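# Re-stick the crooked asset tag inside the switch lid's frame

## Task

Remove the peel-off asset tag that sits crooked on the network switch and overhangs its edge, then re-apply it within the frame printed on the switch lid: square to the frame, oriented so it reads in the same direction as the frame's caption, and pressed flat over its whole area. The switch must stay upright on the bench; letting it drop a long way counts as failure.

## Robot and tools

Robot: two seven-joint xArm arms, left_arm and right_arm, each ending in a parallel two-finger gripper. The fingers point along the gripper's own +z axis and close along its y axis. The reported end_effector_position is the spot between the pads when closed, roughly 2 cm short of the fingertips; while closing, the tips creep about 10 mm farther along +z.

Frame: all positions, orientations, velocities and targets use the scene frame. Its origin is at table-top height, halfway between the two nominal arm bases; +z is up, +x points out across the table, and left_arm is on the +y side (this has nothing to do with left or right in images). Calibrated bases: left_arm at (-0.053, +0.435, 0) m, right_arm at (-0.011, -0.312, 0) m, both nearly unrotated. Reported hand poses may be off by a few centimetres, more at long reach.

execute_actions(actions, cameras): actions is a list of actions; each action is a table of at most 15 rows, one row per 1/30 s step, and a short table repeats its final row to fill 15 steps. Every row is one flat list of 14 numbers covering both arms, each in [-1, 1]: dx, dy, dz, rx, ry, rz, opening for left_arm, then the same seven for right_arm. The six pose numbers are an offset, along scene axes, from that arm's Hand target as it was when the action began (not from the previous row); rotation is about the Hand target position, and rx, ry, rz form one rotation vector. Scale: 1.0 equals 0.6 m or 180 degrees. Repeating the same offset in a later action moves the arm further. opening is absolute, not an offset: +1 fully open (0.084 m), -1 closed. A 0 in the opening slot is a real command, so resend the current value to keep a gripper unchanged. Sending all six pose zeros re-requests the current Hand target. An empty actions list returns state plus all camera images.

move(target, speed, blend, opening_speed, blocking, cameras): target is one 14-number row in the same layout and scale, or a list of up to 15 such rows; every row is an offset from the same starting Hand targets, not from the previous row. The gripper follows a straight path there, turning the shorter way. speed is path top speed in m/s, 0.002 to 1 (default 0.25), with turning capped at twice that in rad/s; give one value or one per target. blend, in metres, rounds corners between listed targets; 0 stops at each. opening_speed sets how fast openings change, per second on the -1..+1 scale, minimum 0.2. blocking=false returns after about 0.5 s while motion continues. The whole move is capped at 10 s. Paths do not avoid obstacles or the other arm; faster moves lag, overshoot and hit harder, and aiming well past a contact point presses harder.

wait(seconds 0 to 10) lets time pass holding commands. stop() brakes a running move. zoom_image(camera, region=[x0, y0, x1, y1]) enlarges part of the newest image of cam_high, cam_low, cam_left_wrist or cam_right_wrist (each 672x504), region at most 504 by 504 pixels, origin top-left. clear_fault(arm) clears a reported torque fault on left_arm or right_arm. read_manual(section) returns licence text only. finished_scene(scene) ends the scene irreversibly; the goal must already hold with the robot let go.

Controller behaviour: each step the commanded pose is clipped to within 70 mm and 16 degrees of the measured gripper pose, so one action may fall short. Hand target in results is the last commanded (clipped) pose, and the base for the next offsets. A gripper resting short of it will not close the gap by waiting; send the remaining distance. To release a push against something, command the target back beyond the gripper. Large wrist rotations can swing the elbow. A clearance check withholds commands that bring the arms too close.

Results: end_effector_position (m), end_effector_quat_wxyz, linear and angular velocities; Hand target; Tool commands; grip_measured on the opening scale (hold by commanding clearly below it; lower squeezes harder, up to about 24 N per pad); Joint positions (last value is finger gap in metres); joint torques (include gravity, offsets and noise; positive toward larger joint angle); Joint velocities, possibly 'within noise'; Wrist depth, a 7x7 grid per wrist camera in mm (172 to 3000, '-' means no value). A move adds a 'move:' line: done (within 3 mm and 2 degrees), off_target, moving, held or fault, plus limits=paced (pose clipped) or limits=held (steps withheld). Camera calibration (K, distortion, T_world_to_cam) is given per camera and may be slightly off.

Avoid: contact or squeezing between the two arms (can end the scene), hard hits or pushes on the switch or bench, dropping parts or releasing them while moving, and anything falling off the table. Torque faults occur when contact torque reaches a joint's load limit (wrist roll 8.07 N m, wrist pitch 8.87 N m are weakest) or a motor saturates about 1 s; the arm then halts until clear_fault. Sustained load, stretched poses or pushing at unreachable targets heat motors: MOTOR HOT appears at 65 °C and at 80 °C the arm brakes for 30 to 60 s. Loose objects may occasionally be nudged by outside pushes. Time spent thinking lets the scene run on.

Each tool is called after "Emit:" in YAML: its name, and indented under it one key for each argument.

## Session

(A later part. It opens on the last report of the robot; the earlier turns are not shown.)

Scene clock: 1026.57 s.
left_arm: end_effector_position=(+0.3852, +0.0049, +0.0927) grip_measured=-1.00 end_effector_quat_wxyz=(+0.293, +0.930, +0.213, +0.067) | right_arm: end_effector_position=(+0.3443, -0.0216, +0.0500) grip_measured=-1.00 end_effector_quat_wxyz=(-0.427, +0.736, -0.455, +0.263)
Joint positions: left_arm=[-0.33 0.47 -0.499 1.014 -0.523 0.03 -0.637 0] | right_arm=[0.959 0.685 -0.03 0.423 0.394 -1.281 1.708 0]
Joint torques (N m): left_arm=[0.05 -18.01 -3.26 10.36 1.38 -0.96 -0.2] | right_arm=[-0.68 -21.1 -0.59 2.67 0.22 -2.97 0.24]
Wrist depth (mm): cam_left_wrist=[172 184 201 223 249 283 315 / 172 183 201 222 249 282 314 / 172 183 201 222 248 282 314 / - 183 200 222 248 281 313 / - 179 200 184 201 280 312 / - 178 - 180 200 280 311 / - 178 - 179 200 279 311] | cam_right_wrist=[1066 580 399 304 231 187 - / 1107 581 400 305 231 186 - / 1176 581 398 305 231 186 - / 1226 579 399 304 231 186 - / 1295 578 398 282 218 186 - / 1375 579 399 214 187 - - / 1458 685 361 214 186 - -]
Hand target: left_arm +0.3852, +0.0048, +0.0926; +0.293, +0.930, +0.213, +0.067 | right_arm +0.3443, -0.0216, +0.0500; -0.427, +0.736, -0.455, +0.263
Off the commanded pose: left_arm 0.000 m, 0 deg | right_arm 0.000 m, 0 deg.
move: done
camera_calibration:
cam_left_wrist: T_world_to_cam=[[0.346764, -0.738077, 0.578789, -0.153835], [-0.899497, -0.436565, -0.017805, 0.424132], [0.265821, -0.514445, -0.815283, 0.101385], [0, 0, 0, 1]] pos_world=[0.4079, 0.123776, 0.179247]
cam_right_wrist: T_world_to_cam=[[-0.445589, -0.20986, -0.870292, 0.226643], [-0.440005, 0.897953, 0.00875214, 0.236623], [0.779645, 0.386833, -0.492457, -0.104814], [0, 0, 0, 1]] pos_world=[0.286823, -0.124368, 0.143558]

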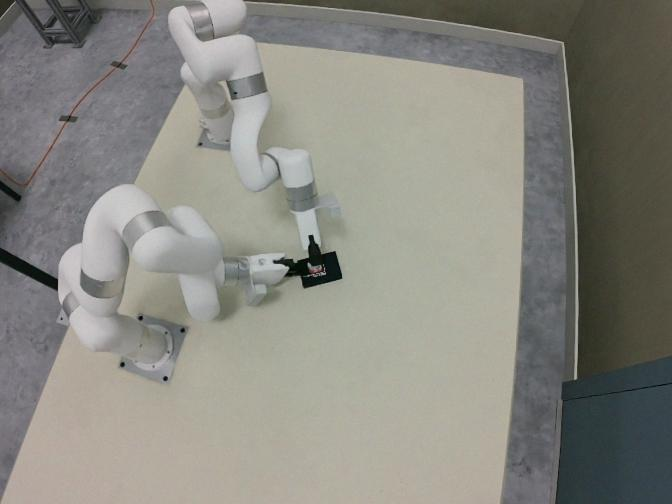

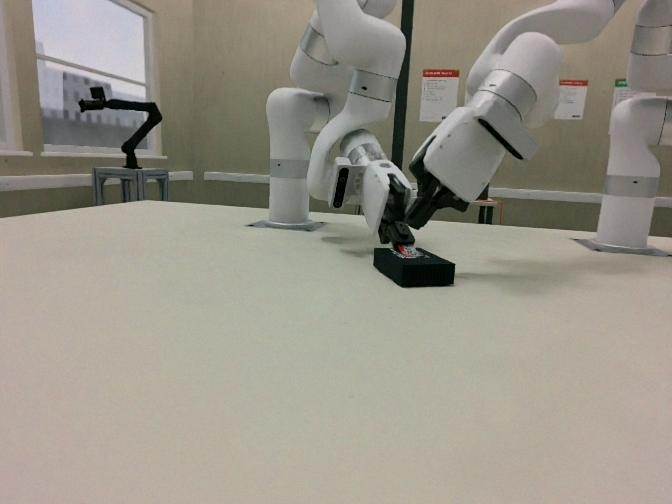

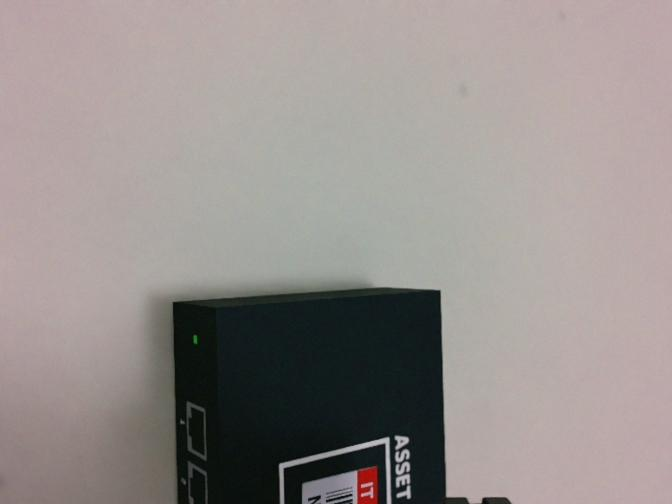

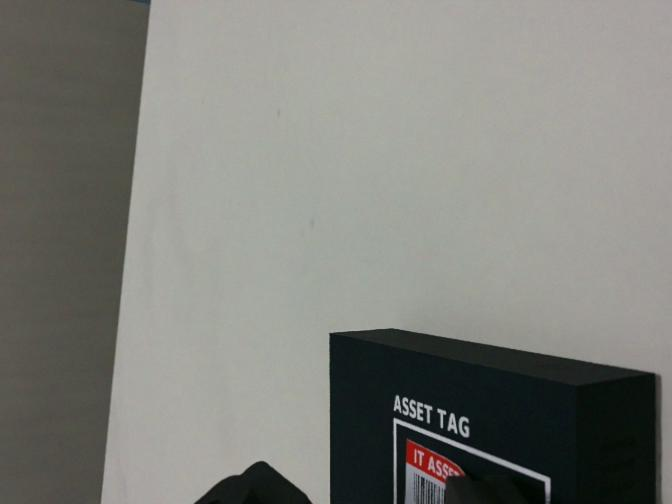

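Emit:
move:
  target:
    - [-0.001,0.002,-0.06,0,0,0,-1,0,0,0,0,0,0,-1]
    - [-0.001,0.002,-0.0665,0,0,0,-1,0,0,0,0,0,0,-1]
  speed: [0.04,0.01]
  cameras: ["cam_low","cam_high","cam_right_wrist"]

Emit:
zoom_image:
  camera: "cam_low"
  region: [365, 205, 465, 295]

Emit:
zoom_image:
  camera: "cam_high"
  region: [290, 235, 350, 290]

Scene clock: 1059.30 s.
left_arm: end_effector_position=(+0.3846, +0.0060, +0.0529) grip_measured=-1.00 end_effector_quat_wxyz=(+0.293, +0.930, +0.212, +0.067) | right_arm: end_effector_position=(+0.3443, -0.0216, +0.0500) grip_measured=-1.00 end_effector_quat_wxyz=(-0.427, +0.736, -0.455, +0.263)
Joint positions: left_arm=[-0.297 0.585 -0.542 1.021 -0.52 -0.07 -0.587 0] | right_arm=[0.959 0.685 -0.03 0.423 0.394 -1.281 1.708 0]
Joint torques (N m): left_arm=[1.89 -8.76 -0.26 3.73 0.42 -0.02 0.39] | right_arm=[-0.48 -21.07 -0.6 2.18 0.39 -2.99 0.34]
Wrist depth (mm): cam_left_wrist=[- - - 177 192 218 251 / - - - 176 192 217 250 / - - - 176 192 217 250 / - - - 176 192 217 249 / - - - - 191 224 249 / - - - - - 224 249 / - - - - - 223 248] | cam_right_wrist=[1071 582 399 304 231 186 - / 1105 580 400 304 231 186 - / 1170 583 400 304 231 187 - / 1250 578 401 304 231 186 - / 1295 583 401 282 218 186 - / 1377 578 399 214 187 - - / 1468 679 - - 176 - -]
Hand target: left_arm +0.3846, +0.0060, +0.0527; +0.293, +0.930, +0.213, +0.067 | right_arm +0.3443, -0.0216, +0.0500; -0.427, +0.736, -0.455, +0.263
Off the commanded pose: left_arm 0.000 m, 0 deg | right_arm 0.000 m, 0 deg.
move: done
camera_calibration:
cam_right_wrist: T_world_to_cam=[[-0.445521, -0.209827, -0.870335, 0.226633], [-0.440005, 0.897953, 0.00875197, 0.236624], [0.779683, 0.386851, -0.492382, -0.104834], [0, 0, 0, 1]] pos_world=[0.286823, -0.124368, 0.143558]
Images, in order (width x height): cam_high 672x504, cam_low 672x504, cam_right_wrist 672x504.

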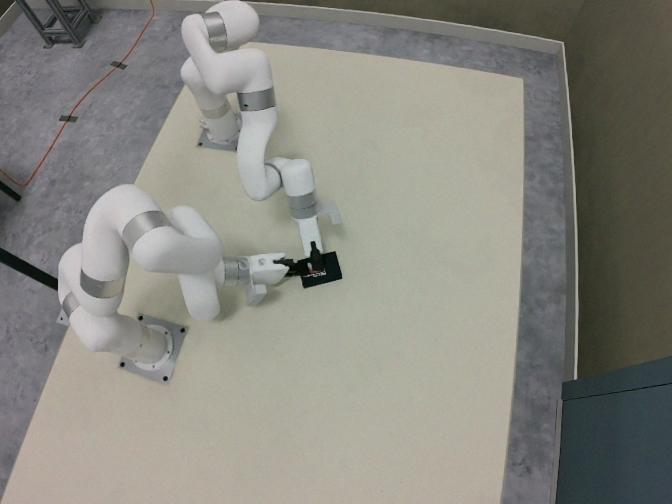

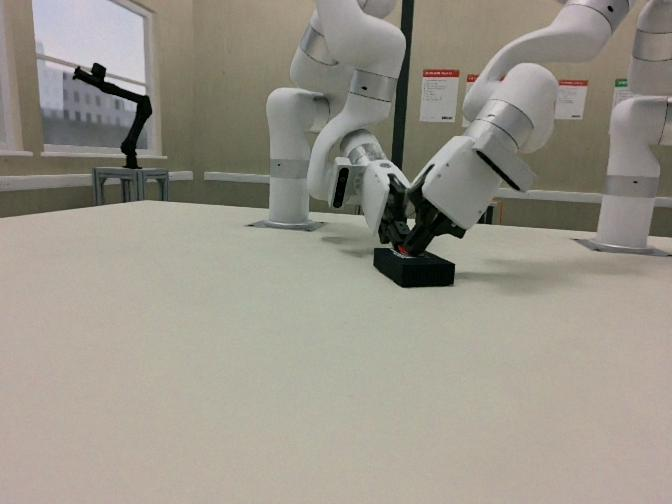

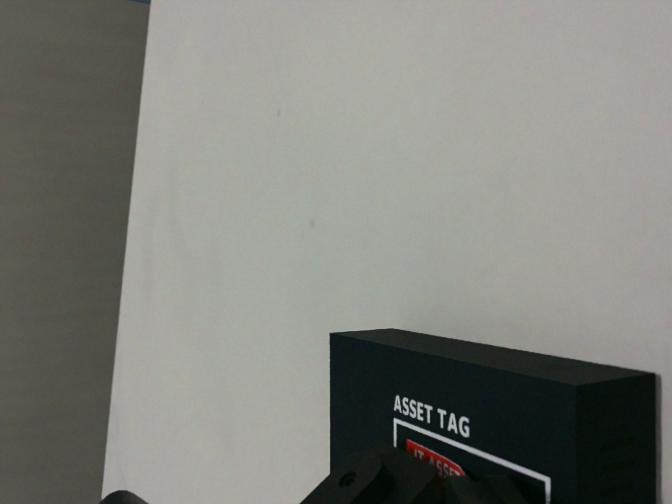

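Scaled by 5.040.

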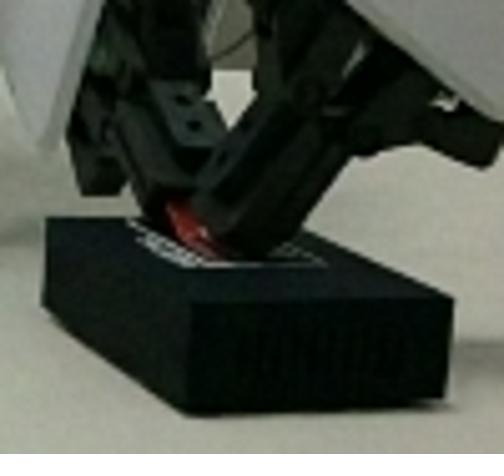

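Scaled by 8.400.

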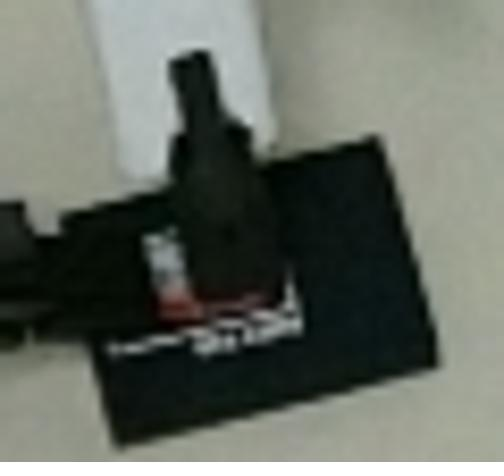

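Emit:
move:
  target: [0,0,0,0,0,0,-1,0.0015,0.0008,0.0029,0,0,0,-0.905]
  speed: 0.01
  opening_speed: 0.2

Emit:
move:
  target: [0,0,0,0,0,0,-1,-0.0065,-0.0032,0.0042,0,0,0,-0.88]
  speed: 0.01
  cameras: ["cam_low","cam_high","cam_right_wrist"]

Emit:
zoom_image:
  camera: "cam_low"
  region: [375, 225, 425, 265]

Emit:
zoom_image:
  camera: "cam_right_wrist"
  region: [370, 384, 490, 504]

Scene clock: 1073.10 s.
left_arm: end_effector_position=(+0.3846, +0.0060, +0.0527) grip_measured=-1.00 end_effector_quat_wxyz=(+0.293, +0.930, +0.213, +0.067) | right_arm: end_effector_position=(+0.3452, -0.0211, +0.0517) grip_measured=-0.93 end_effector_quat_wxyz=(-0.427, +0.736, -0.455, +0.263)
Joint positions: left_arm=[-0.297 0.586 -0.542 1.02 -0.52 -0.07 -0.587 0] | right_arm=[0.959 0.677 -0.031 0.423 0.393 -1.275 1.706 0.003]
Joint torques (N m): left_arm=[1.81 -8.82 -0.2 3.82 0.43 0.11 0.41] | right_arm=[-0.74 -22.8 -0.57 2.02 0.04 -1.36 -0.11]
Wrist depth (mm): cam_left_wrist=[- - - 177 192 218 251 / - - - 177 192 218 251 / - - - 176 192 217 250 / - - - 176 192 217 250 / - - - - 191 217 249 / - - - - - 224 249 / - - - - - 223 248] | cam_right_wrist=[1067 586 403 308 234 188 - / 1114 587 403 308 234 188 - / 1172 587 403 308 233 188 - / 1241 586 403 308 234 188 - / 1302 586 403 286 221 184 - / 1375 588 403 218 190 - - / 1483 693 - - 183 - -]
Hand target: left_arm +0.3846, +0.0060, +0.0527; +0.293, +0.930, +0.213, +0.067 | right_arm +0.3452, -0.0211, +0.0518; -0.427, +0.736, -0.455, +0.263
Off the commanded pose: left_arm 0.000 m, 0 deg | right_arm 0.000 m, 0 deg.
move: done

Scene clock: 1073.93 s.
left_arm: end_effector_position=(+0.3846, +0.0060, +0.0527) grip_measured=-1.00 end_effector_quat_wxyz=(+0.293, +0.930, +0.213, +0.067) | right_arm: end_effector_position=(+0.3413, -0.0230, +0.0543) grip_measured=-0.90 end_effector_quat_wxyz=(-0.427, +0.736, -0.455, +0.263)
Joint positions: left_arm=[-0.297 0.586 -0.542 1.02 -0.52 -0.07 -0.587 0] | right_arm=[0.963 0.666 -0.027 0.407 0.4 -1.28 1.707 0.004]
Joint torques (N m): left_arm=[1.67 -9.08 0.04 3.97 0.15 0.04 0.4] | right_arm=[0.58 -22.13 -0.32 1.89 0.75 -2.86 0.36]
Wrist depth (mm): cam_left_wrist=[- - - 177 192 218 251 / - - - 177 192 218 251 / - - - 176 192 217 250 / - - - 176 192 217 250 / - - - - 192 217 249 / - - - - - 224 249 / - - - - - 223 248] | cam_right_wrist=[1066 596 411 314 238 192 175 / 1114 595 412 314 238 192 175 / 1174 597 411 313 239 192 175 / 1246 702 413 314 239 192 175 / 1307 597 412 290 225 184 175 / 1388 599 413 224 183 - - / 1458 711 - 176 183 - -]
Hand target: left_arm +0.3846, +0.0060, +0.0527; +0.293, +0.930, +0.213, +0.067 | right_arm +0.3413, -0.0230, +0.0543; -0.427, +0.736, -0.455, +0.263
Off the commanded pose: left_arm 0.000 m, 0 deg | right_arm 0.000 m, 0 deg.
move: done
camera_calibration:
cam_right_wrist: T_world_to_cam=[[-0.445504, -0.20982, -0.870346, 0.228656], [-0.440076, 0.897917, 0.00879479, 0.236533], [0.779653, 0.386937, -0.492363, -0.0998686], [0, 0, 0, 1]] pos_world=[0.283823, -0.125768, 0.147758]
Images, in order (width x height): cam_high 672x504, cam_low 672x504, cam_right_wrist 672x504.

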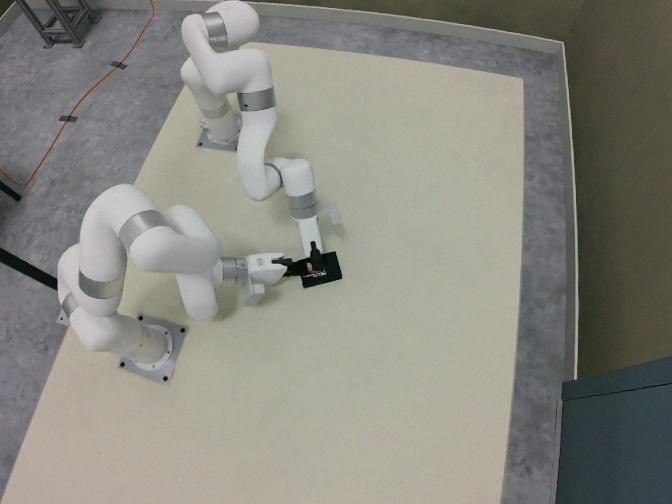

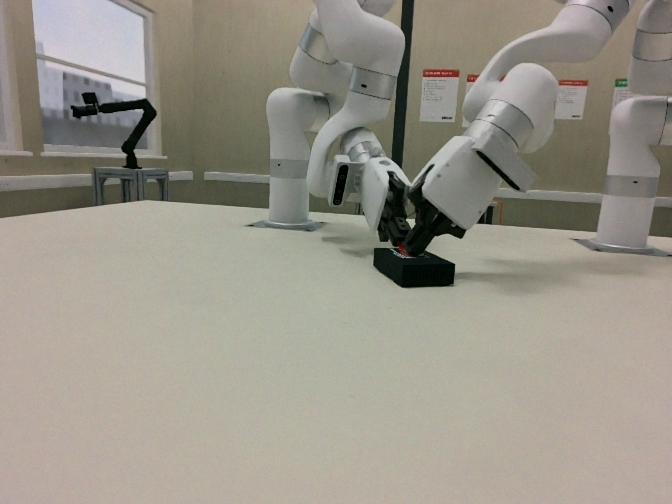

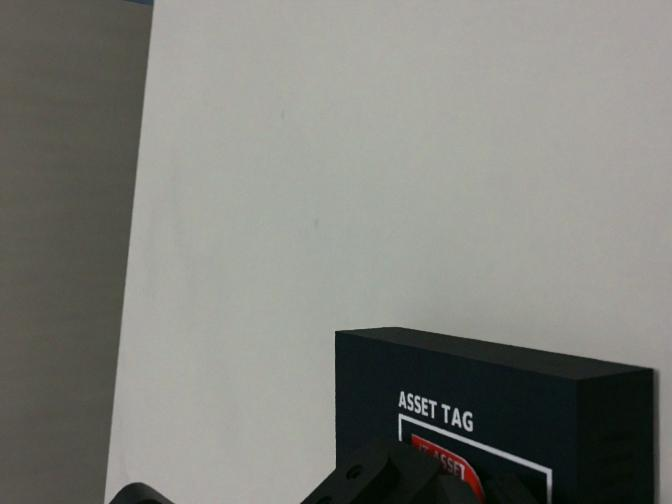

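Scaled by 10.080.

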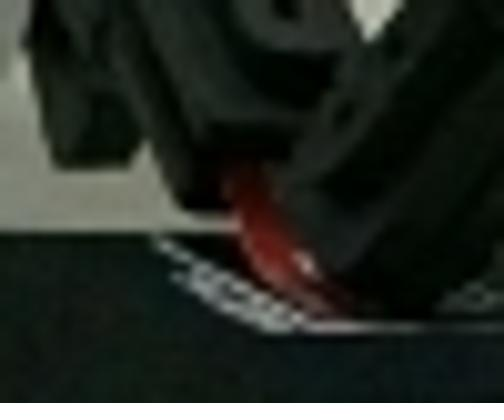

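Scaled by 4.200.

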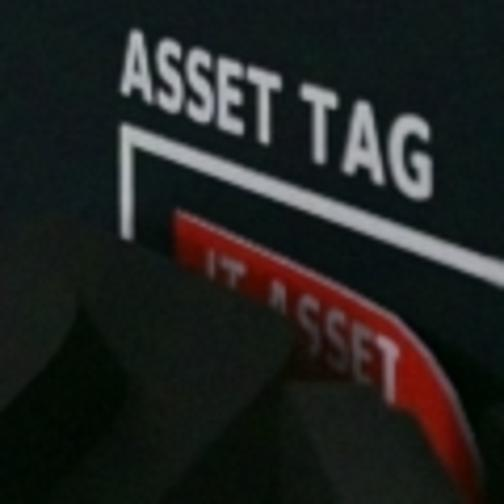

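Emit:
move:
  target: [0,0,0,0,0,0,-1,-0.0162,-0.008,0.0105,0,0,0,-0.88]
  speed: 0.01
  cameras: ["cam_low","cam_right_wrist"]

Emit:
zoom_image:
  camera: "cam_low"
  region: [375, 225, 425, 265]

Emit:
zoom_image:
  camera: "cam_right_wrist"
  region: [370, 384, 490, 504]

Scene clock: 1095.87 s.
left_arm: end_effector_position=(+0.3846, +0.0060, +0.0527) grip_measured=-1.00 end_effector_quat_wxyz=(+0.293, +0.930, +0.213, +0.067) | right_arm: end_effector_position=(+0.3317, -0.0278, +0.0606) grip_measured=-0.90 end_effector_quat_wxyz=(-0.427, +0.736, -0.455, +0.263)
Joint positions: left_arm=[-0.297 0.586 -0.542 1.02 -0.52 -0.07 -0.587 0] | right_arm=[0.973 0.638 -0.017 0.367 0.418 -1.291 1.71 0.004]
Joint torques (N m): left_arm=[1.37 -9.94 0.18 4.27 0.23 0.02 0.14] | right_arm=[1.07 -21.7 -0.39 1.95 0.74 -3.1 0.46]
Wrist depth (mm): cam_left_wrist=[- - - 177 192 218 251 / - - - 177 192 218 251 / - - - 176 192 217 250 / - - - 176 192 217 250 / - - - - 192 217 249 / - - - - - 224 249 / - - - - - 223 249] | cam_right_wrist=[1076 626 429 329 250 202 183 / 1125 625 433 328 250 202 184 / 1188 625 432 328 250 201 183 / 1246 625 431 329 250 201 184 / 1317 624 431 305 233 192 183 / 1383 626 432 221 194 173 - / 1477 625 - 181 182 - -]
Hand target: left_arm +0.3846, +0.0060, +0.0527; +0.293, +0.930, +0.213, +0.067 | right_arm +0.3316, -0.0278, +0.0606; -0.427, +0.736, -0.455, +0.263
Off the commanded pose: left_arm 0.000 m, 0 deg | right_arm 0.000 m, 0 deg.
move: done
camera_calibration:
cam_right_wrist: T_world_to_cam=[[-0.445521, -0.209827, -0.870335, 0.228813], [-0.440005, 0.897953, 0.00875197, 0.236511], [0.779683, 0.386851, -0.492382, -0.0873635], [0, 0, 0, 1]] pos_world=[0.274123, -0.130568, 0.154058]
Images, in order (width x height): cam_low 672x504, cam_right_wrist 672x504.

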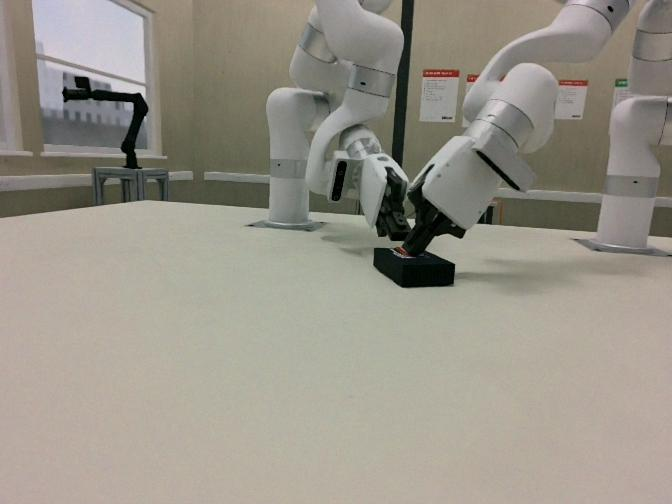

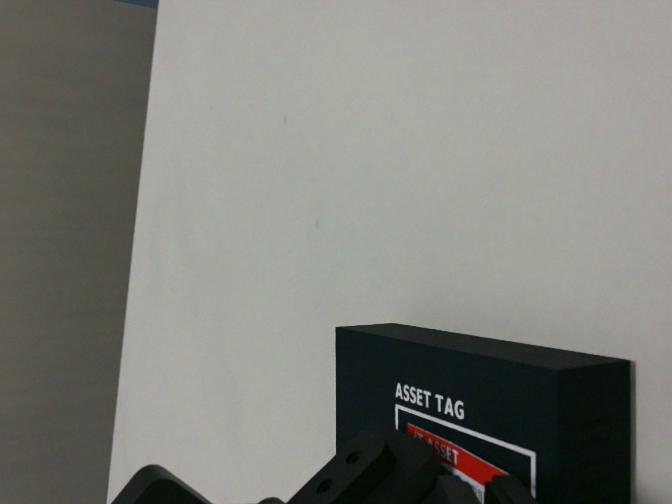

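Scaled by 10.080.

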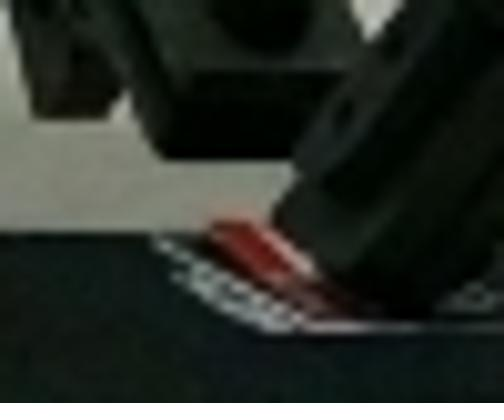

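Scaled by 4.200.

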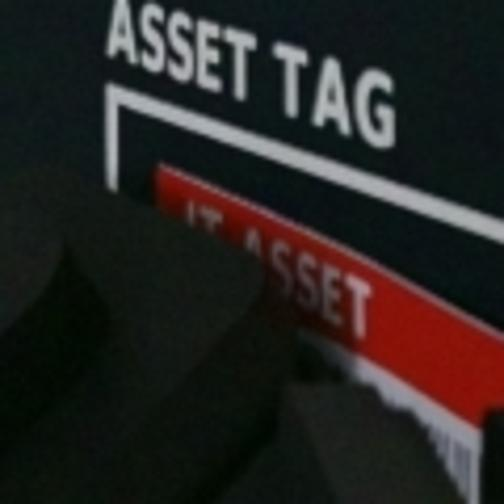

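Emit:
move:
  target: [0,0,0,0,0,0,-1,-0.12,-0.06,0.09,0,0,0,-0.88]
  speed: 0.1
  cameras: ["cam_low","cam_right_wrist","cam_high"]

Emit:
zoom_image:
  camera: "cam_high"
  region: [290, 245, 350, 290]

Emit:
zoom_image:
  camera: "cam_right_wrist"
  region: [350, 350, 504, 504]

Scene clock: 1105.97 s.
left_arm: end_effector_position=(+0.3846, +0.0060, +0.0527) grip_measured=-1.00 end_effector_quat_wxyz=(+0.293, +0.930, +0.213, +0.067) | right_arm: end_effector_position=(+0.2596, -0.0639, +0.1146) grip_measured=-0.90 end_effector_quat_wxyz=(-0.427, +0.736, -0.455, +0.263)
Joint positions: left_arm=[-0.297 0.586 -0.542 1.02 -0.52 -0.07 -0.587 0] | right_arm=[1.09 0.345 0.111 0.075 0.654 -1.282 1.725 0.004]
Joint torques (N m): left_arm=[1.51 -9.43 0.19 4.27 0.17 0.07 -0.05] | right_arm=[0.79 -15.47 0.12 1.86 0.75 -1.4 -0.04]
Wrist depth (mm): cam_left_wrist=[- - - 177 192 218 251 / - - - 177 192 218 251 / - - - 176 192 217 250 / - - - 176 192 217 250 / - - - - 192 217 250 / - - - - - 224 249 / - - - - - 223 248] | cam_right_wrist=[1141 1194 597 422 344 278 233 / 1192 1264 598 421 346 278 233 / 1283 1310 595 421 346 279 234 / 1312 1361 599 422 346 279 234 / 1386 1446 597 422 309 266 234 / 1465 865 495 272 271 256 234 / - 222 227 268 292 256 233]
Hand target: left_arm +0.3846, +0.0060, +0.0527; +0.293, +0.930, +0.213, +0.067 | right_arm +0.2596, -0.0638, +0.1146; -0.427, +0.736, -0.455, +0.263
Off the commanded pose: left_arm 0.000 m, 0 deg | right_arm 0.000 m, 0 deg.
move: done
camera_calibration:
cam_right_wrist: T_world_to_cam=[[-0.44554, -0.209788, -0.870335, 0.236169], [-0.439986, 0.897961, 0.00878937, 0.236764], [0.779684, 0.386852, -0.492381, 0.00932764], [0, 0, 0, 1]] pos_world=[0.202123, -0.166668, 0.208058]
Images, in order (width x height): cam_high 672x504, cam_low 672x504, cam_right_wrist 672x504.

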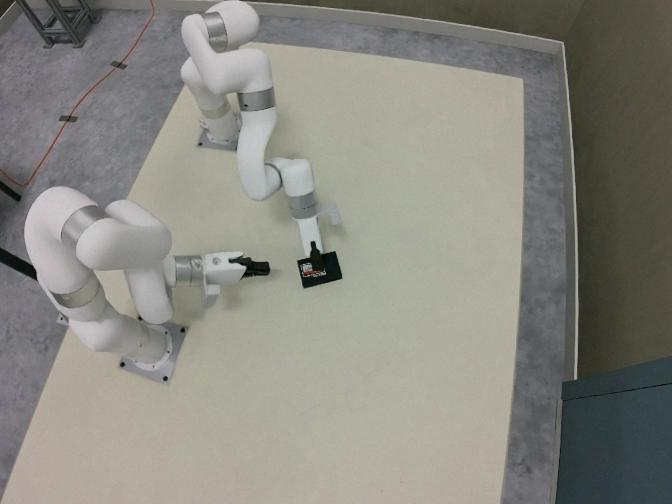

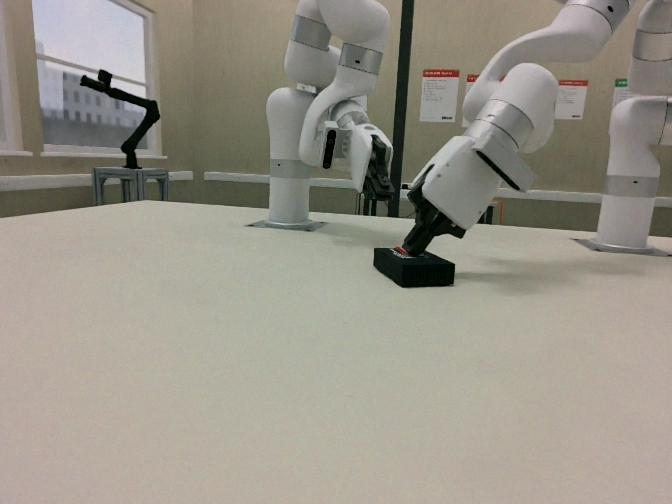

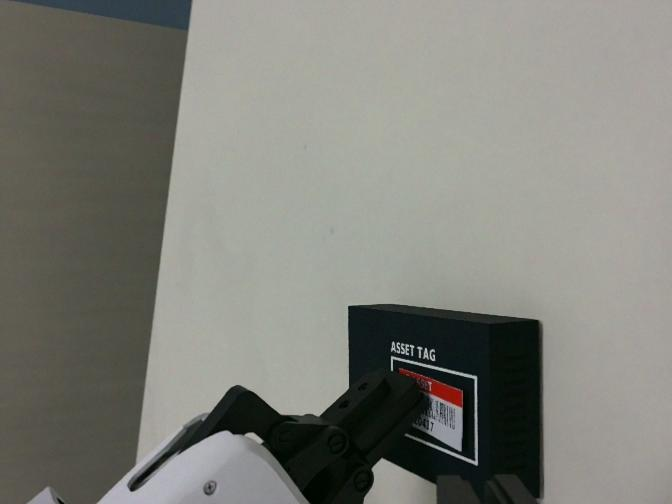

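Scaled by 8.400.

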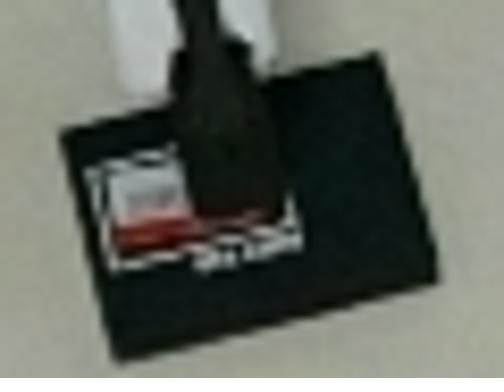

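Scaled by 3.273.

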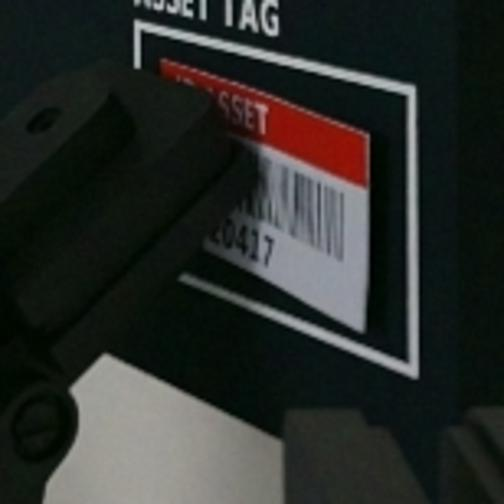

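Emit:
move:
  target:
    - [0,0,0.0255,0,0,0,-1,0,0,0,0,0,0,-0.88]
    - [-0.0395,-0.0142,0.0255,0,0,0,-1,0,0,0,0,0,0,-0.88]
    - [-0.0395,-0.0142,0.004,0,0,0,-1,0,0,0,0,0,0,-0.88]
    - [-0.0395,-0.0142,0.0,0,0,0,-1,0,0,0,0,0,0,-0.88]
  speed: [0.04,0.05,0.02,0.008]
  blend: [0.003,0.003,0.0005,0]
  cameras: ["cam_low","cam_right_wrist","cam_high"]

Emit:
zoom_image:
  camera: "cam_high"
  region: [290, 245, 350, 290]

Emit:
zoom_image:
  camera: "cam_right_wrist"
  region: [350, 350, 504, 504]

Scene clock: 1121.90 s.
left_arm: end_effector_position=(+0.3609, -0.0025, +0.0529) grip_measured=-1.00 end_effector_quat_wxyz=(+0.293, +0.930, +0.212, +0.067) | right_arm: end_effector_position=(+0.2596, -0.0638, +0.1146) grip_measured=-0.90 end_effector_quat_wxyz=(-0.427, +0.736, -0.455, +0.263)
Joint positions: left_arm=[-0.332 0.564 -0.553 0.975 -0.538 -0.111 -0.614 0] | right_arm=[1.09 0.345 0.111 0.075 0.654 -1.282 1.725 0.004]
Joint torques (N m): left_arm=[1.68 -8.83 -0.62 4.02 0.16 -0.15 0.17] | right_arm=[1.19 -15.66 0.22 1.98 0.81 -1.27 -0.02]
Wrist depth (mm): cam_left_wrist=[- - - 178 193 219 253 / - - - 177 193 218 252 / - - - 177 193 218 251 / - - - - - 225 250 / - - - - - 224 250 / - - - - - 224 249 / - - - - - 223 248] | cam_right_wrist=[1138 1194 595 421 346 278 233 / 1196 1260 594 421 345 279 233 / 1264 1317 597 420 347 279 234 / 1343 1386 597 421 346 280 234 / 1405 1440 599 423 309 266 234 / 1487 875 541 456 260 256 234 / 1546 - 210 235 252 256 234]
Hand target: left_arm +0.3609, -0.0025, +0.0527; +0.293, +0.930, +0.213, +0.067 | right_arm +0.2596, -0.0638, +0.1146; -0.427, +0.736, -0.455, +0.263
Off the commanded pose: left_arm 0.000 m, 0 deg | right_arm 0.000 m, 0 deg.
move: done
camera_calibration:
cam_right_wrist: T_world_to_cam=[[-0.445589, -0.20986, -0.870292, 0.236158], [-0.440005, 0.897953, 0.00875214, 0.236774], [0.779645, 0.386833, -0.492457, 0.00934801], [0, 0, 0, 1]] pos_world=[0.202123, -0.166668, 0.208058]
Images, in order (width x height): cam_high 672x504, cam_low 672x504, cam_right_wrist 672x504.

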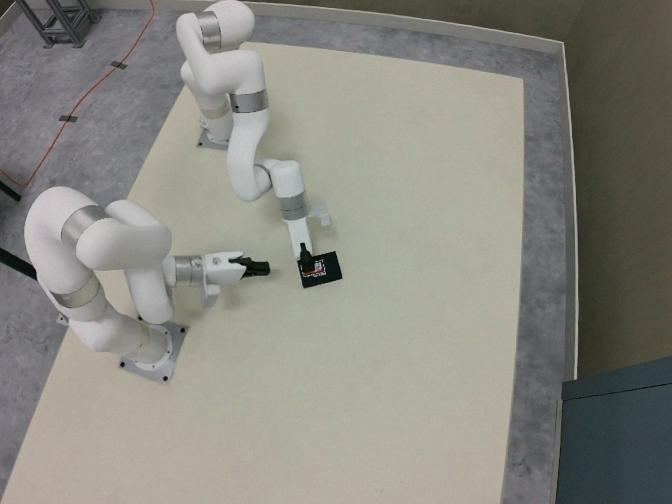

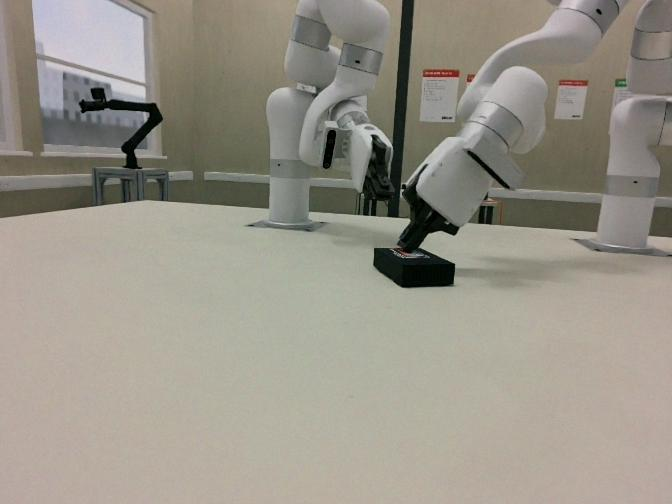

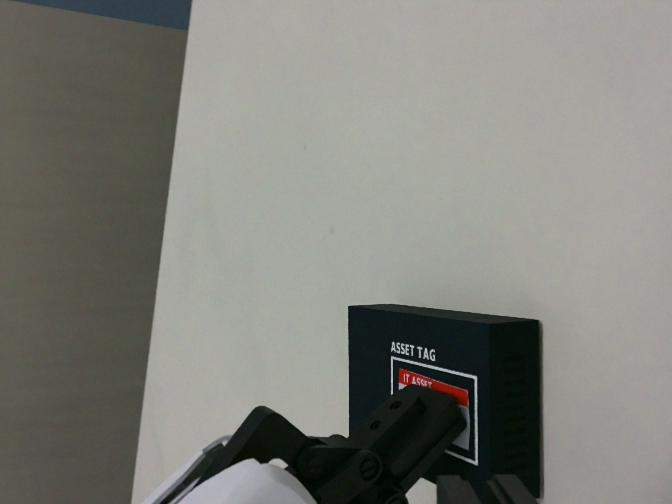

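Scaled by 8.400.

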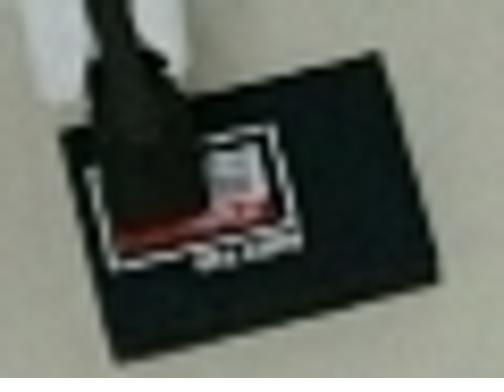

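Scaled by 3.273.

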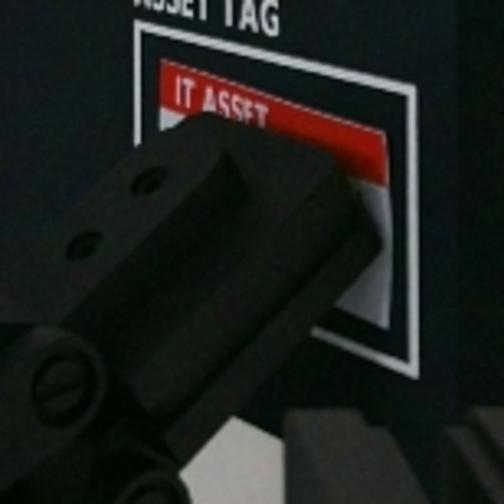

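Emit:
move:
  target:
    - [-0.0015,0.003,0.006,0,0,0,-1,0,0,0,0,0,0,-0.88]
    - [-0.0037,0.0075,0,0,0,0,-1,0,0,0,0,0,0,-0.88]
    - [-0.005,0.01,0.006,0,0,0,-1,0,0,0,0,0,0,-0.88]
    - [-0.0071,0.0142,0,0,0,0,-1,0,0,0,0,0,0,-0.88]
    - [-0.0071,0.0142,0.006,0,0,0,-1,0,0,0,0,0,0,-0.88]
    - [0.0037,-0.0075,0.006,0,0,0,-1,0,0,0,0,0,0,-0.88]
    - [0.0037,-0.0075,0,0,0,0,-1,0,0,0,0,0,0,-0.88]
  speed: 0.03
  blend: [0.001,0,0.001,0,0.001,0.001,0]

Emit:
move:
  target:
    - [0.001,-0.0025,0.006,0,0,0,-1,0,0,0,0,0,0,-0.88]
    - [0.0037,-0.0075,0,0,0,0,-1,0,0,0,0,0,0,-0.88]
    - [0.005,-0.01,0.006,0,0,0,-1,0,0,0,0,0,0,-0.88]
    - [0.0074,-0.0149,0,0,0,0,-1,0,0,0,0,0,0,-0.88]
    - [0.0074,-0.0149,0.02,0,0,0,-1,0,0,0,0,0,0,-0.88]
  speed: 0.03
  blend: [0.001,0,0.001,0,0]
  cameras: ["cam_right_wrist","cam_high"]

Emit:
zoom_image:
  camera: "cam_right_wrist"
  region: [350, 350, 504, 504]

Scene clock: 1156.90 s.
left_arm: end_effector_position=(+0.3631, -0.0070, +0.0529) grip_measured=-1.00 end_effector_quat_wxyz=(+0.293, +0.930, +0.212, +0.067) | right_arm: end_effector_position=(+0.2596, -0.0638, +0.1146) grip_measured=-0.90 end_effector_quat_wxyz=(-0.427, +0.736, -0.455, +0.263)
Joint positions: left_arm=[-0.355 0.57 -0.532 0.993 -0.537 -0.103 -0.621 0] | right_arm=[1.09 0.345 0.111 0.075 0.654 -1.282 1.725 0.004]
Joint torques (N m): left_arm=[1.24 -9.04 0.28 4.41 0.3 -0.03 0.12] | right_arm=[1.07 -15.59 0.27 1.9 0.73 -1.32 0.12]
Wrist depth (mm): cam_left_wrist=[- - - 178 194 220 254 / - - - 178 193 219 253 / - - - 177 193 219 252 / - - - - - 225 251 / - - - - - 224 250 / - - - - - 224 249 / - - - - - 223 248] | cam_right_wrist=[1138 1201 597 422 346 279 233 / 1188 1241 595 421 345 279 234 / 1255 1300 599 422 346 278 233 / 1315 1386 595 422 346 279 233 / 1405 1455 596 423 308 266 234 / 1465 874 494 258 259 256 234 / 1536 - 202 235 261 256 234]
Hand target: left_arm +0.3631, -0.0070, +0.0527; +0.293, +0.930, +0.213, +0.067 | right_arm +0.2596, -0.0638, +0.1146; -0.427, +0.736, -0.455, +0.263
Off the commanded pose: left_arm 0.000 m, 0 deg | right_arm 0.000 m, 0 deg.
move: done

Scene clock: 1158.93 s.
left_arm: end_effector_position=(+0.3675, -0.0159, +0.0647) grip_measured=-1.00 end_effector_quat_wxyz=(+0.293, +0.930, +0.213, +0.067) | right_arm: end_effector_position=(+0.2596, -0.0638, +0.1146) grip_measured=-0.90 end_effector_quat_wxyz=(-0.427, +0.736, -0.455, +0.263)
Joint positions: left_arm=[-0.412 0.546 -0.478 1.025 -0.538 -0.056 -0.648 0] | right_arm=[1.09 0.345 0.111 0.075 0.654 -1.282 1.725 0.004]
Joint torques (N m): left_arm=[-0.32 -18.94 -3.41 9.26 0.58 -0.86 -0.14] | right_arm=[1.25 -15.62 0.18 2.05 0.65 -1.33 0.01]
Wrist depth (mm): cam_left_wrist=[- - - 184 205 232 267 / - - - 184 205 232 267 / - - - 184 205 231 266 / - - - - - 231 265 / - - - - - 230 265 / - - - - - 230 264 / - - - - - 229 263] | cam_right_wrist=[1134 1190 596 421 346 279 234 / 1196 1257 593 421 346 279 234 / 1253 1305 596 421 345 279 233 / 1320 1380 596 422 347 279 234 / 1383 1431 600 423 309 266 233 / 1462 871 224 241 256 256 234 / - 195 196 240 274 256 234]
Hand target: left_arm +0.3675, -0.0159, +0.0647; +0.293, +0.930, +0.213, +0.067 | right_arm +0.2596, -0.0638, +0.1146; -0.427, +0.736, -0.455, +0.263
Off the commanded pose: left_arm 0.000 m, 0 deg | right_arm 0.000 m, 0 deg.
move: done
camera_calibration:
cam_right_wrist: T_world_to_cam=[[-0.445589, -0.20986, -0.870292, 0.236158], [-0.440005, 0.897953, 0.00875214, 0.236774], [0.779645, 0.386833, -0.492457, 0.00934801], [0, 0, 0, 1]] pos_world=[0.202123, -0.166668, 0.208058]
Images, in order (width x height): cam_high 672x504, cam_right_wrist 672x504.

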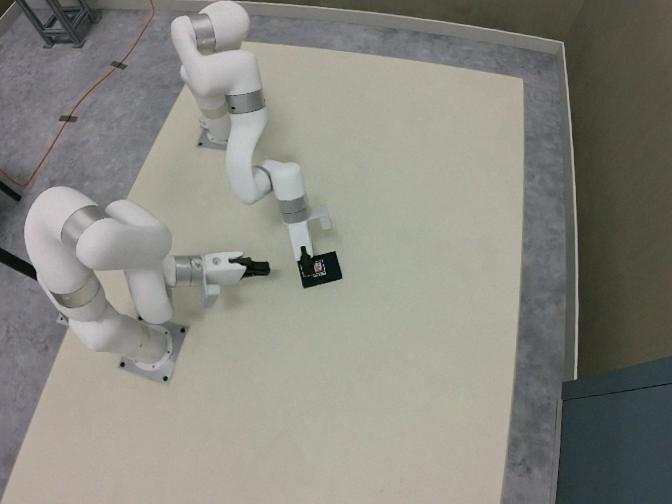

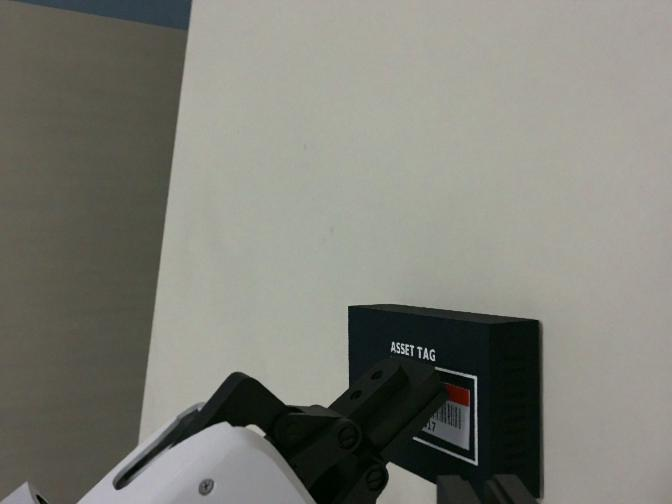

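Scaled by 3.273.

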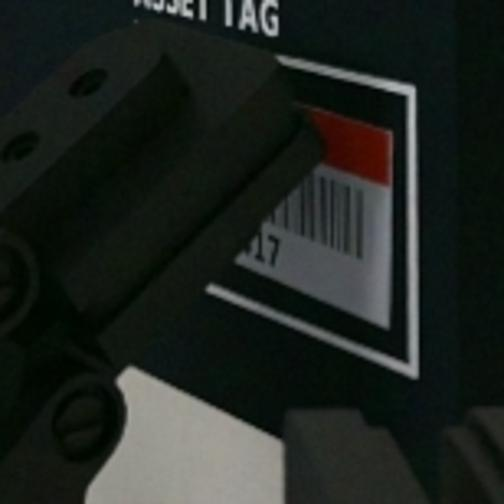

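Emit:
move:
  target:
    - [0.0313,0.0156,0,0,0,0,-1,0,0,0,0,0,0,-0.88]
    - [0.0350,0.0081,-0.02,0,0,0,-1,0,0,0,0,0,0,-0.88]
    - [0.0333,0.0115,-0.014,0,0,0,-1,0,0,0,0,0,0,-0.88]
    - [0.0313,0.0156,-0.02,0,0,0,-1,0,0,0,0,0,0,-0.88]
    - [0.0293,0.0195,-0.014,0,0,0,-1,0,0,0,0,0,0,-0.88]
    - [0.0276,0.0231,-0.02,0,0,0,-1,0,0,0,0,0,0,-0.88]
  speed: 0.03
  blend: [0.002,0,0.001,0,0.001,0]

Emit:
move:
  target:
    - [-0.002,0.0035,0.006,0,0,0,-1,0,0,0,0,0,0,-0.88]
    - [-0.0037,0.0074,0,0,0,0,-1,0,0,0,0,0,0,-0.88]
    - [-0.0055,0.011,0.006,0,0,0,-1,0,0,0,0,0,0,-0.88]
    - [-0.0074,0.0149,0,0,0,0,-1,0,0,0,0,0,0,-0.88]
    - [-0.009,0.018,0.006,0,0,0,-1,0,0,0,0,0,0,-0.88]
    - [-0.0112,0.0223,0,0,0,0,-1,0,0,0,0,0,0,-0.88]
    - [-0.0112,0.0223,0.03,0,0,0,-1,0,0,0,0,0,0,-0.88]
  speed: 0.03
  blend: [0.001,0,0.001,0,0.001,0,0]
  cameras: ["cam_right_wrist","cam_high","cam_low"]

Emit:
zoom_image:
  camera: "cam_right_wrist"
  region: [350, 350, 504, 504]

Scene clock: 1189.77 s.
left_arm: end_effector_position=(+0.3841, -0.0022, +0.0528) grip_measured=-1.00 end_effector_quat_wxyz=(+0.293, +0.930, +0.212, +0.067) | right_arm: end_effector_position=(+0.2596, -0.0638, +0.1146) grip_measured=-0.90 end_effector_quat_wxyz=(-0.427, +0.736, -0.455, +0.263)
Joint positions: left_arm=[-0.337 0.591 -0.514 1.041 -0.523 -0.064 -0.601 0] | right_arm=[1.09 0.345 0.111 0.075 0.654 -1.282 1.725 0.004]
Joint torques (N m): left_arm=[3.72 -10.68 0.82 2.95 0.18 0.02 0.36] | right_arm=[1.08 -15.78 0 2.1 0.53 -1.43 0.04]
Wrist depth (mm): cam_left_wrist=[- - - 177 193 218 252 / - - - 177 193 218 252 / - - - 177 192 218 250 / - - - 177 192 217 250 / - - - - - 224 250 / - - - - - 224 249 / - - - - - 223 248] | cam_right_wrist=[1139 1203 595 422 346 279 233 / 1194 1253 595 422 345 279 233 / 1260 1307 598 421 345 278 234 / 1335 1375 596 421 346 279 234 / 1391 1443 598 421 308 267 233 / 1446 872 246 260 272 256 234 / - 214 222 259 291 256 234]
Hand target: left_arm +0.3841, -0.0021, +0.0527; +0.293, +0.930, +0.213, +0.067 | right_arm +0.2596, -0.0638, +0.1146; -0.427, +0.736, -0.455, +0.263
Off the commanded pose: left_arm 0.000 m, 0 deg | right_arm 0.000 m, 0 deg.
move: done

Scene clock: 1192.57 s.
left_arm: end_effector_position=(+0.3774, +0.0113, +0.0707) grip_measured=-1.00 end_effector_quat_wxyz=(+0.293, +0.930, +0.213, +0.067) | right_arm: end_effector_position=(+0.2596, -0.0638, +0.1146) grip_measured=-0.90 end_effector_quat_wxyz=(-0.427, +0.736, -0.455, +0.263)
Joint positions: left_arm=[-0.279 0.517 -0.559 0.979 -0.536 -0.044 -0.595 0] | right_arm=[1.09 0.345 0.111 0.075 0.654 -1.282 1.725 0.004]
Joint torques (N m): left_arm=[-0.26 -18.05 -3.97 9.14 0.6 -0.96 -0.09] | right_arm=[0.95 -15.57 0.15 2.09 0.52 -1.31 0]
Wrist depth (mm): cam_left_wrist=[- - 177 191 213 241 277 / - - 177 191 213 240 277 / - - 177 190 212 240 276 / - - 177 190 212 239 275 / - - - - 177 239 275 / - - - - 177 239 274 / - - - - 176 239 274] | cam_right_wrist=[1139 1192 597 422 346 279 233 / 1184 1260 597 423 346 278 234 / 1250 1307 596 422 346 278 234 / 1332 1377 600 422 346 279 234 / 1386 1440 599 422 309 266 234 / 1465 877 599 273 274 257 234 / - 234 240 257 291 256 233]
Hand target: left_arm +0.3774, +0.0113, +0.0707; +0.293, +0.930, +0.213, +0.067 | right_arm +0.2596, -0.0638, +0.1146; -0.427, +0.736, -0.455, +0.263
Off the commanded pose: left_arm 0.000 m, 0 deg | right_arm 0.000 m, 0 deg.
move: done
camera_calibration:
cam_right_wrist: T_world_to_cam=[[-0.445589, -0.20986, -0.870292, 0.236158], [-0.440005, 0.897953, 0.00875214, 0.236774], [0.779645, 0.386833, -0.492457, 0.00934801], [0, 0, 0, 1]] pos_world=[0.202123, -0.166668, 0.208058]
Images, in order (width x height): cam_high 672x504, cam_low 672x504, cam_right_wrist 672x504.

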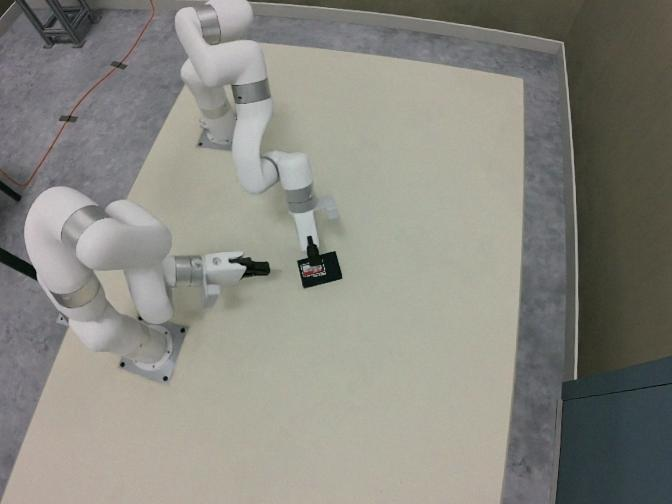

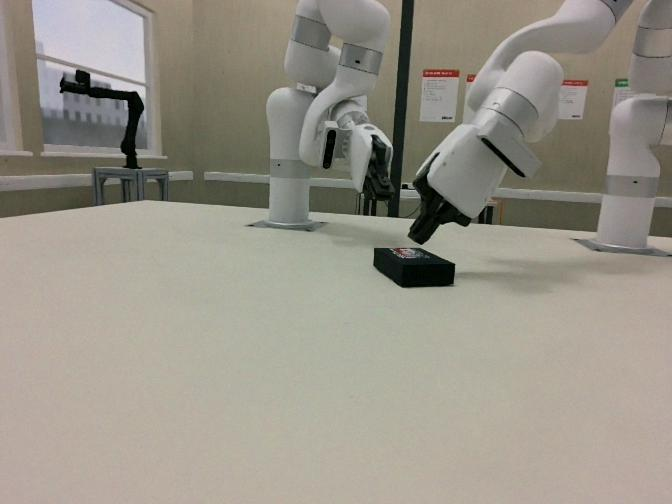

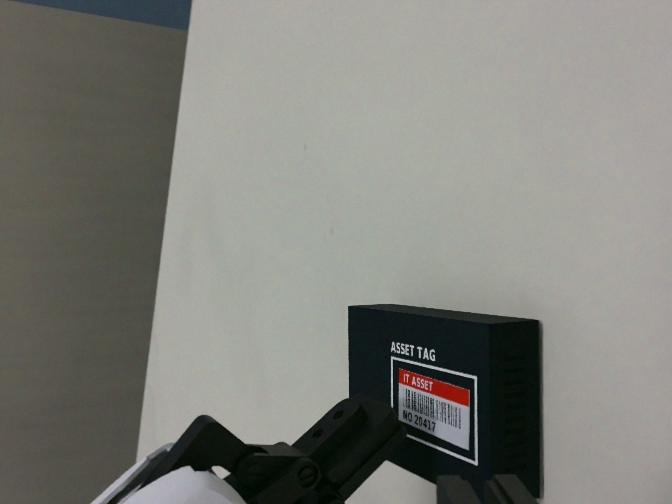

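Scaled by 3.273.

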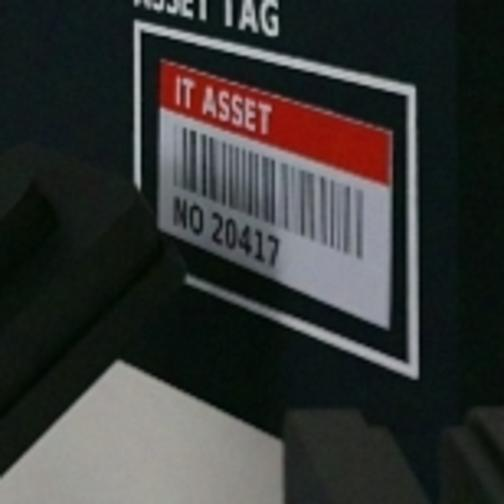

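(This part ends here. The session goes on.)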